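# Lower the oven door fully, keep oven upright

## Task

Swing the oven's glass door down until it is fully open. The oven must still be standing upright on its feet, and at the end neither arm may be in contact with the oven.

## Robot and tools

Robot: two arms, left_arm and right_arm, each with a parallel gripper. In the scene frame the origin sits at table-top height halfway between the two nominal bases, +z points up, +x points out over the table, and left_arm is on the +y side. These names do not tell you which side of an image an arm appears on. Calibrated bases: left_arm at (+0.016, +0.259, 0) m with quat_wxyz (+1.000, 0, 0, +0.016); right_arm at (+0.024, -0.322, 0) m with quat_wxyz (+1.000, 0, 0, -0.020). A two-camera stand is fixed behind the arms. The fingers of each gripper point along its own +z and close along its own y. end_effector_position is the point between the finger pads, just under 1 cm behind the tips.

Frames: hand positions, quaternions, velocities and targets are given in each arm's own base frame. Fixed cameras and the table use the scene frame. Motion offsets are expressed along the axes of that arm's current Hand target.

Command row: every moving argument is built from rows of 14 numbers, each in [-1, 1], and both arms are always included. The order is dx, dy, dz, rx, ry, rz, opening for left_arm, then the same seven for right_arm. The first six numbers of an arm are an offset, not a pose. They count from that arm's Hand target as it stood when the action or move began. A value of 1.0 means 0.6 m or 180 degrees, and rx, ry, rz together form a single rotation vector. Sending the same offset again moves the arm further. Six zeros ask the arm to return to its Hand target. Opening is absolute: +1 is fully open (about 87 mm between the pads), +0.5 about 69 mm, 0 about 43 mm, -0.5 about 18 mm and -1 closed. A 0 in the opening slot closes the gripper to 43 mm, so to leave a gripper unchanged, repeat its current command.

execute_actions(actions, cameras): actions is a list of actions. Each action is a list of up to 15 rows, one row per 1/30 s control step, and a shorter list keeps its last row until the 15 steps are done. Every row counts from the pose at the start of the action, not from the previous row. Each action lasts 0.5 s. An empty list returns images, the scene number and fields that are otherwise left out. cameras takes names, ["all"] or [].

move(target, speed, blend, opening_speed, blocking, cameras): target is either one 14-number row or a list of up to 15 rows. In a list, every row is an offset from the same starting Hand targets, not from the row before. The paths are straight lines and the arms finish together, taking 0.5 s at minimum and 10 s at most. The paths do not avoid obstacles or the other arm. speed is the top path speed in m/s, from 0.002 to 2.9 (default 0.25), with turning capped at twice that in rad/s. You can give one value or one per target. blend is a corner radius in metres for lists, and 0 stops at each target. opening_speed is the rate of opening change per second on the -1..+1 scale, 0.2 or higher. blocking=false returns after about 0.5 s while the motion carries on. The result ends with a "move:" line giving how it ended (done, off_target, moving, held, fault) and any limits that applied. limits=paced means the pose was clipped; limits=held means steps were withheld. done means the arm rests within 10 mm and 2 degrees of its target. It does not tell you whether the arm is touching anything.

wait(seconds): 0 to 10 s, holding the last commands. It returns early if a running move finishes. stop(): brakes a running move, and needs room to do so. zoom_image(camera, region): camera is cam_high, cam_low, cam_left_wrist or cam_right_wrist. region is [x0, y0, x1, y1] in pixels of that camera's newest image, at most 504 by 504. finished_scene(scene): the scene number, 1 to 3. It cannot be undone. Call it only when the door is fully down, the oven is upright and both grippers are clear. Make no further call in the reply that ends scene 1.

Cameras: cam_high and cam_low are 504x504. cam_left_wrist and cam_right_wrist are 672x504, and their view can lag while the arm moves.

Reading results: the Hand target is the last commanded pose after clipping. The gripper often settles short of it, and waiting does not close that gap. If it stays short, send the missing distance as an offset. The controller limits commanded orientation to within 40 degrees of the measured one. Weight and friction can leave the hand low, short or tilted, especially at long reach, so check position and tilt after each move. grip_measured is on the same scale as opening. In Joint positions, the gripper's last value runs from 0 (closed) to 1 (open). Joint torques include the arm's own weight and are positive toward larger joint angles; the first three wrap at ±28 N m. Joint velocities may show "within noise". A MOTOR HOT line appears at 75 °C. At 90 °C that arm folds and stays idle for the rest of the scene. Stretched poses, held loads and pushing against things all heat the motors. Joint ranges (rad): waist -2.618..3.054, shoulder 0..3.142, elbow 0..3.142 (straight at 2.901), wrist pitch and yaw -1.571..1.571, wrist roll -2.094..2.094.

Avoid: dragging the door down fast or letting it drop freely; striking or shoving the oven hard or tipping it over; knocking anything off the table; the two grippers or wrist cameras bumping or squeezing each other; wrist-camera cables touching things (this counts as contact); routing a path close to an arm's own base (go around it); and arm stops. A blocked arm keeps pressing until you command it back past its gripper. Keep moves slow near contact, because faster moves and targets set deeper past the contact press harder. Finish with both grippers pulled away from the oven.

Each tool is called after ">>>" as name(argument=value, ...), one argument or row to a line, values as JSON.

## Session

>>> execute_actions(
  actions=[],
)

Scene clock: 0.00 s.
left_arm: end_effector_position=(+0.3147, -0.0680, +0.2614) grip_measured=+1.000 end_effector_quat_wxyz=(+0.453, +0.141, +0.879, +0.041) | right_arm: end_effector_position=(+0.1952, +0.1374, +0.3094) grip_measured=+0.996 end_effector_quat_wxyz=(+0.445, -0.124, +0.867, +0.184)
Joint positions: left_arm=[-0.344 1.149 1.261 -0.756 -0.223 0.085 1] | right_arm=[0.612 0.887 1.329 -1.008 0.066 0.293 0.998]
Joint velocities: within noise
Joint torques (N m): no reading
Heat: left arm: 27 °C; right arm: 25 °C.
Hand target: left_arm +0.3152, -0.0682, +0.2664; +0.460, +0.139, +0.876, +0.040 | right_arm +0.1968, +0.1385, +0.3169; +0.456, -0.122, +0.861, +0.189
Tool commands: left_gripper/opening=+1.0 right_gripper/opening=+1.0
camera_calibration:
cam_left_wrist: T_world_to_cam=[[-0.22339, -0.950942, -0.214024, 0.0614029], [-0.970607, 0.237188, -0.0407814, 0.351445], [0.0895448, 0.198624, -0.975977, 0.38913], [0, 0, 0, 1]] pos_world=[0.319988, -0.102258, 0.407256]
cam_right_wrist: T_world_to_cam=[[0.391609, -0.899114, -0.195543, 0.105646], [-0.919338, -0.373508, -0.123731, 0.291796], [0.038211, 0.228225, -0.972858, 0.405693], [0, 0, 0, 1]] pos_world=[0.211385, 0.111387, 0.451445]

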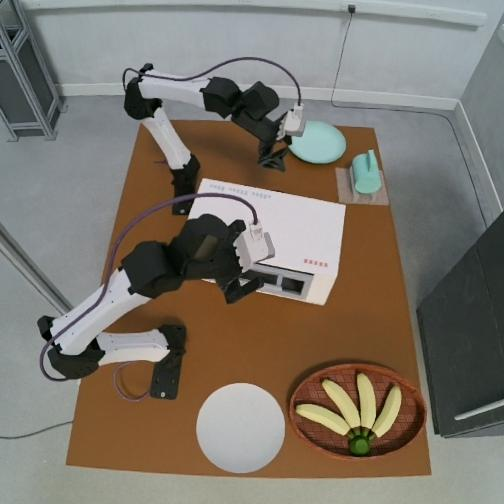

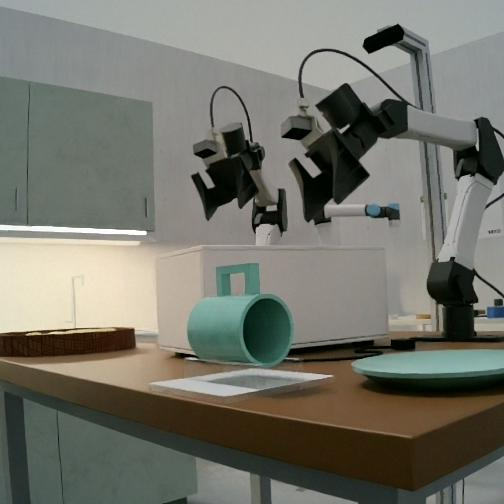

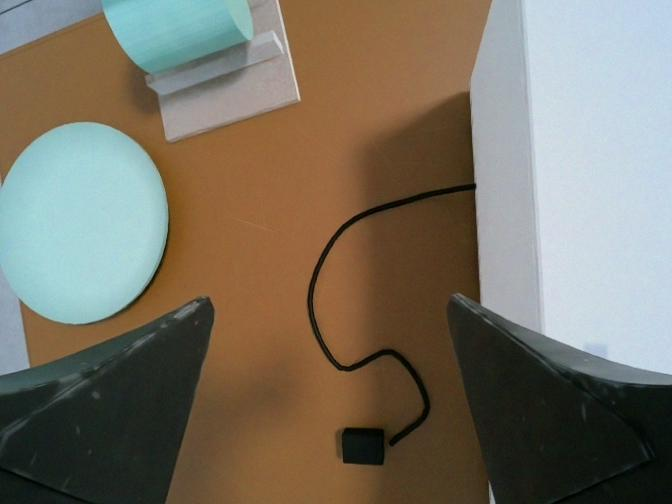

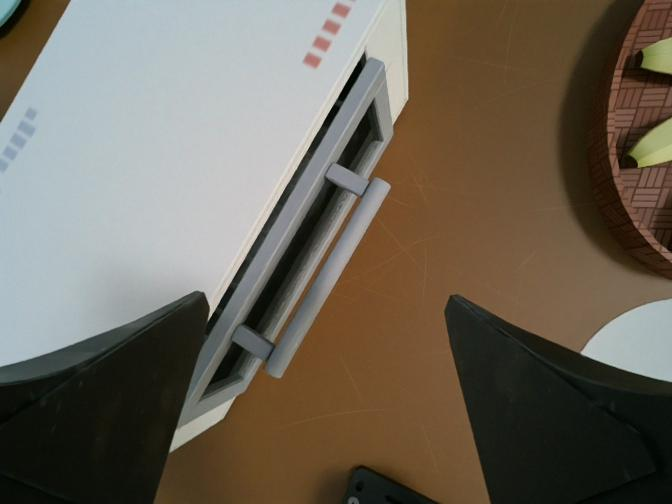

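>>> move(
  target=[0,0,0,0,0,0,1,0.0818,-0.0025,0.1325,0.1692,0.1078,0.0668,-0.3],
  speed=0.3,
  cameras=["cam_right_wrist"],
)

Scene clock: 15.57 s.
left_arm: end_effector_position=(+0.3147, -0.0680, +0.2614) grip_measured=+1.000 end_effector_quat_wxyz=(+0.453, +0.141, +0.879, +0.041) | right_arm: end_effector_position=(+0.2252, +0.1667, +0.2279) grip_measured=-0.300 end_effector_quat_wxyz=(+0.289, +0.054, +0.956, -0.024)
Joint positions: left_arm=[-0.344 1.149 1.261 -0.756 -0.223 0.085 1] | right_arm=[0.824 1.416 1.548 -1.34 0.472 0.848 0.35]
Joint torques (N m): left_arm=[-0.2 -3.07 6.75 1.79 0.06 -0.01] | right_arm=[0.65 -4.19 8.35 0.95 0.46 0.02]
Heat: left arm: 29 °C; right arm: 27 °C.
Hand target: left_arm +0.3152, -0.0682, +0.2664; +0.460, +0.139, +0.876, +0.040 | right_arm +0.2289, +0.1701, +0.2350; +0.300, +0.061, +0.952, -0.019
Off the commanded pose: left_arm 0.005 m, 1 deg | right_arm 0.009 m, 2 deg.
move: done
camera_calibration:
cam_right_wrist: T_world_to_cam=[[-0.098915, -0.994834, 0.0228486, 0.180865], [-0.955483, 0.101366, 0.277085, 0.157919], [-0.27797, 0.00557642, -0.960574, 0.424033], [0, 0, 0, 1]] pos_world=[0.286648, 0.161558, 0.359425]
Images, in order (width x height): cam_right_wrist 672x504.

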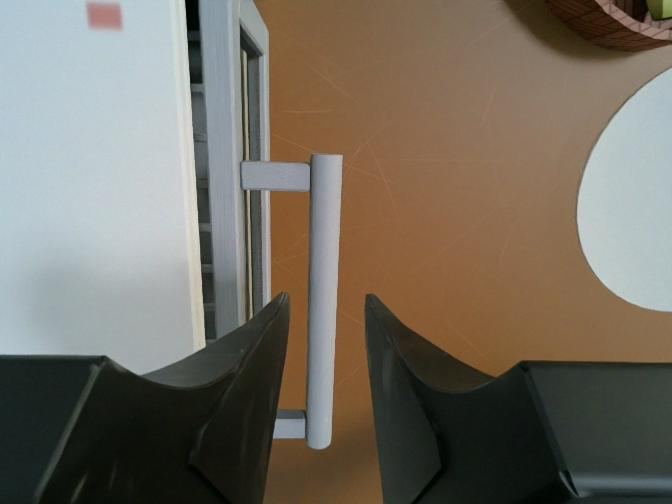

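>>> move(
  target=[
    [0,0,0,0,0,0,1,0.062,0,0.0888,0,0.128,0,-0.3],
    [0,0,0,0,0,0,1,0.0817,-0.0767,0.1167,-0.0718,0.1268,0.0311,-0.3],
    [0,0,0,0,0,0,1,0.107,-0.1267,0.153,-0.1284,0.1256,0.0557,-0.3],
  ],
  speed=0.12,
  blend=[0,0.01,0],
  cameras=["cam_right_wrist","cam_high"],
)

Scene clock: 40.23 s.
left_arm: end_effector_position=(+0.3147, -0.0680, +0.2614) grip_measured=+1.000 end_effector_quat_wxyz=(+0.453, +0.141, +0.879, +0.041) | right_arm: end_effector_position=(+0.2137, +0.0884, +0.1142) grip_measured=-0.300 end_effector_quat_wxyz=(+0.095, +0.092, +0.974, +0.185)
Joint positions: left_arm=[-0.344 1.149 1.261 -0.756 -0.223 0.085 1] | right_arm=[0.089 1.284 0.986 -1.008 -0.328 0.321 0.35]
Joint torques (N m): left_arm=[-0.14 -3.12 6.64 1.79 0.05 0.02] | right_arm=[-0.28 -6.48 6.34 1.11 -0.54 -0.18]
Heat: left arm: 32 °C; right arm: 30 °C.
Hand target: left_arm +0.3152, -0.0682, +0.2664; +0.460, +0.139, +0.876, +0.040 | right_arm +0.2192, +0.0945, +0.1229; +0.116, +0.084, +0.968, +0.208
Off the commanded pose: left_arm 0.005 m, 1 deg | right_arm 0.012 m, 4 deg.
move: off_target (right_arm)
camera_calibration:
cam_right_wrist: T_world_to_cam=[[-0.124796, -0.917488, -0.377681, 0.14886], [-0.792494, -0.136858, 0.594326, 0.136376], [-0.596976, 0.373479, -0.710024, 0.319058], [0, 0, 0, 1]] pos_world=[0.317124, 0.0360798, 0.201709]
Images, in order (width x height): cam_high 504x504, cam_right_wrist 672x504.

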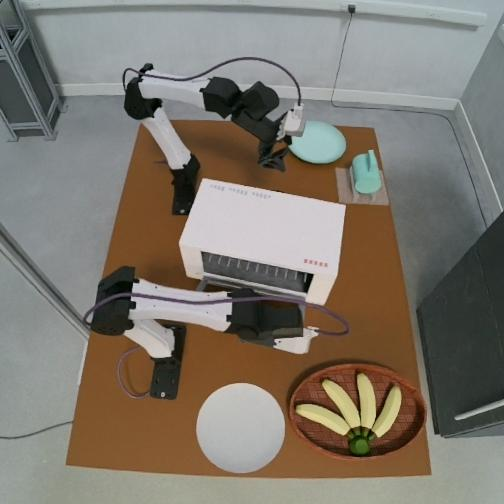

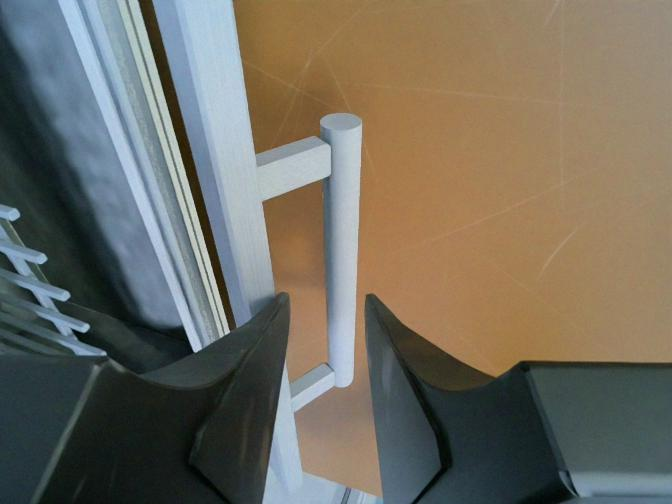

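>>> move(
  target=[
    [0,0,0,0,0,0,1,0,0,-0.1333,0,0,0,-0.3],
    [0,0,0,0,0,0,1,-0.0732,0.1017,-0.0622,0.136,0,-0.029,-1],
    [0,0,0,0,0,0,1,-0.0557,0.0443,0.0197,0.136,0,-0.029,-1],
    [0,0,0,0,0,0,1,-0.0388,-0.0207,0.0982,0.136,0,-0.029,-1],
    [0,0,0,0,0,0,1,-0.028,-0.0482,0.1487,0.136,0,-0.029,-1],
  ],
  speed=[0.15,0.2,0.12,0.08,0.08],
  blend=[0.01,0,0.005,0.005,0],
  cameras=["cam_right_wrist","cam_high"],
)

Scene clock: 55.90 s.
left_arm: end_effector_position=(+0.3147, -0.0680, +0.2614) grip_measured=+1.000 end_effector_quat_wxyz=(+0.453, +0.141, +0.879, +0.041) | right_arm: end_effector_position=(+0.2427, +0.0989, +0.0660) grip_measured=-1.000 end_effector_quat_wxyz=(+0.098, +0.059, +0.993, -0.004)
Joint positions: left_arm=[-0.344 1.149 1.261 -0.756 -0.223 0.085 1] | right_arm=[0.373 1.529 1.057 -0.922 0.09 0.485 0]
Joint torques (N m): left_arm=[-0.2 -3.12 6.64 1.79 0.05 0.01] | right_arm=[-0.76 -0.08 0.23 2.05 0.22 -0.16]
Heat: left arm: 33 °C; right arm: 30 °C.
Hand target: left_arm +0.3152, -0.0682, +0.2664; +0.460, +0.139, +0.876, +0.040 | right_arm +0.2552, +0.0992, +0.0348; +0.105, +0.063, +0.992, -0.007
Off the commanded pose: left_arm 0.005 m, 1 deg | right_arm 0.034 m, 1 deg.
move: off_target (right_arm)
camera_calibration:
cam_right_wrist: T_world_to_cam=[[-0.0997902, -0.995005, -0.00248984, 0.120791], [-0.779736, 0.0766456, 0.6214, 0.163417], [-0.618105, 0.063951, -0.78349, 0.338867], [0, 0, 0, 1]] pos_world=[0.348931, 0.0859918, 0.164252]
Images, in order (width x height): cam_high 504x504, cam_right_wrist 672x504.

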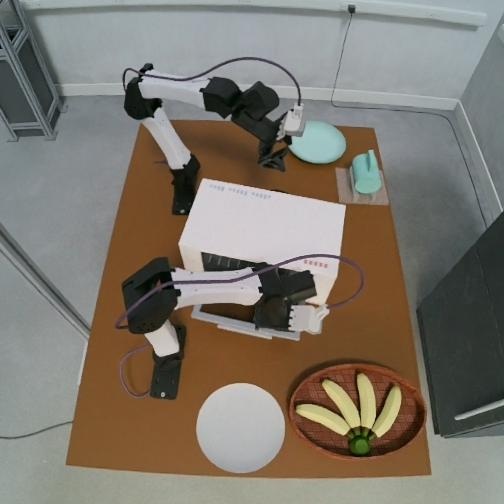

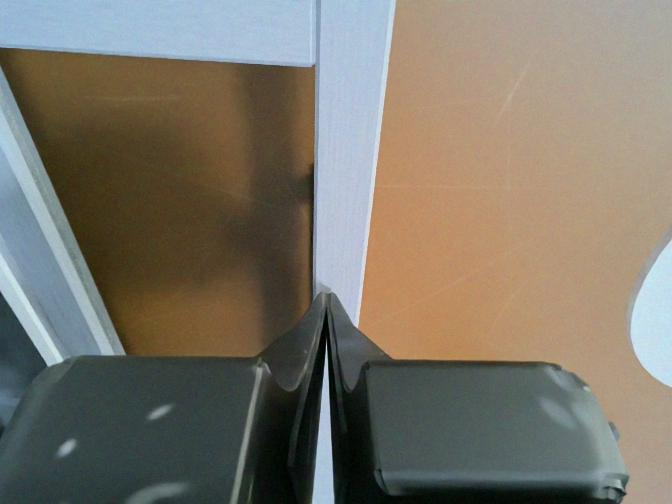

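>>> move(
  target=[0,0,0,0,0,0,1,-0.049,0,-0.228,0,0,0,-1],
  cameras=["cam_right_wrist"],
)

Scene clock: 58.67 s.
left_arm: end_effector_position=(+0.3147, -0.0680, +0.2614) grip_measured=+1.000 end_effector_quat_wxyz=(+0.453, +0.141, +0.879, +0.041) | right_arm: end_effector_position=(+0.2507, +0.1016, +0.1720) grip_measured=-1.000 end_effector_quat_wxyz=(+0.099, +0.061, +0.993, -0.003)
Joint positions: left_arm=[-0.344 1.149 1.261 -0.756 -0.223 0.085 1] | right_arm=[0.37 1.551 1.501 -1.343 0.088 0.484 0]
Joint torques (N m): left_arm=[-0.17 -3.07 6.72 1.8 0.04 -0.01] | right_arm=[-0.57 -5.2 7.58 0.65 0.22 -0.18]
Heat: left arm: 33 °C; right arm: 30 °C.
Hand target: left_arm +0.3152, -0.0682, +0.2664; +0.460, +0.139, +0.876, +0.040 | right_arm +0.2555, +0.0993, +0.1748; +0.105, +0.063, +0.992, -0.007
Off the commanded pose: left_arm 0.005 m, 1 deg | right_arm 0.006 m, 1 deg.
move: done
camera_calibration:
cam_right_wrist: T_world_to_cam=[[-0.101603, -0.994811, -0.0053738, 0.125448], [-0.780377, 0.0763497, 0.620631, 0.103942], [-0.617, 0.0672515, -0.784085, 0.426219], [0, 0, 0, 1]] pos_world=[0.356837, 0.0881976, 0.270356]
Images, in order (width x height): cam_right_wrist 672x504.

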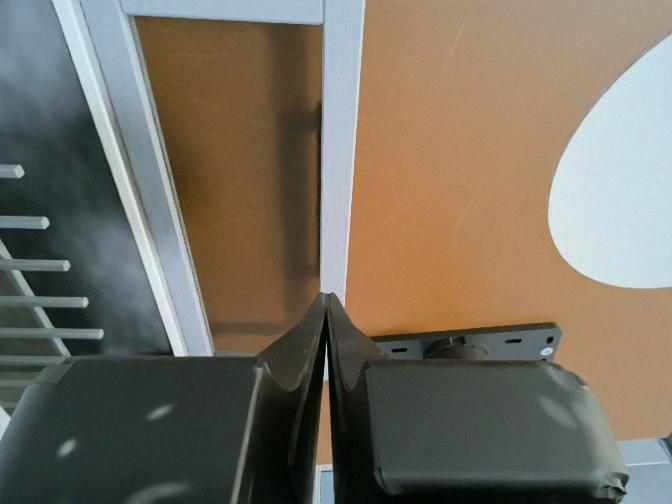

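>>> finished_scene(
  scene=3,
)

The scene is finished: the task was done.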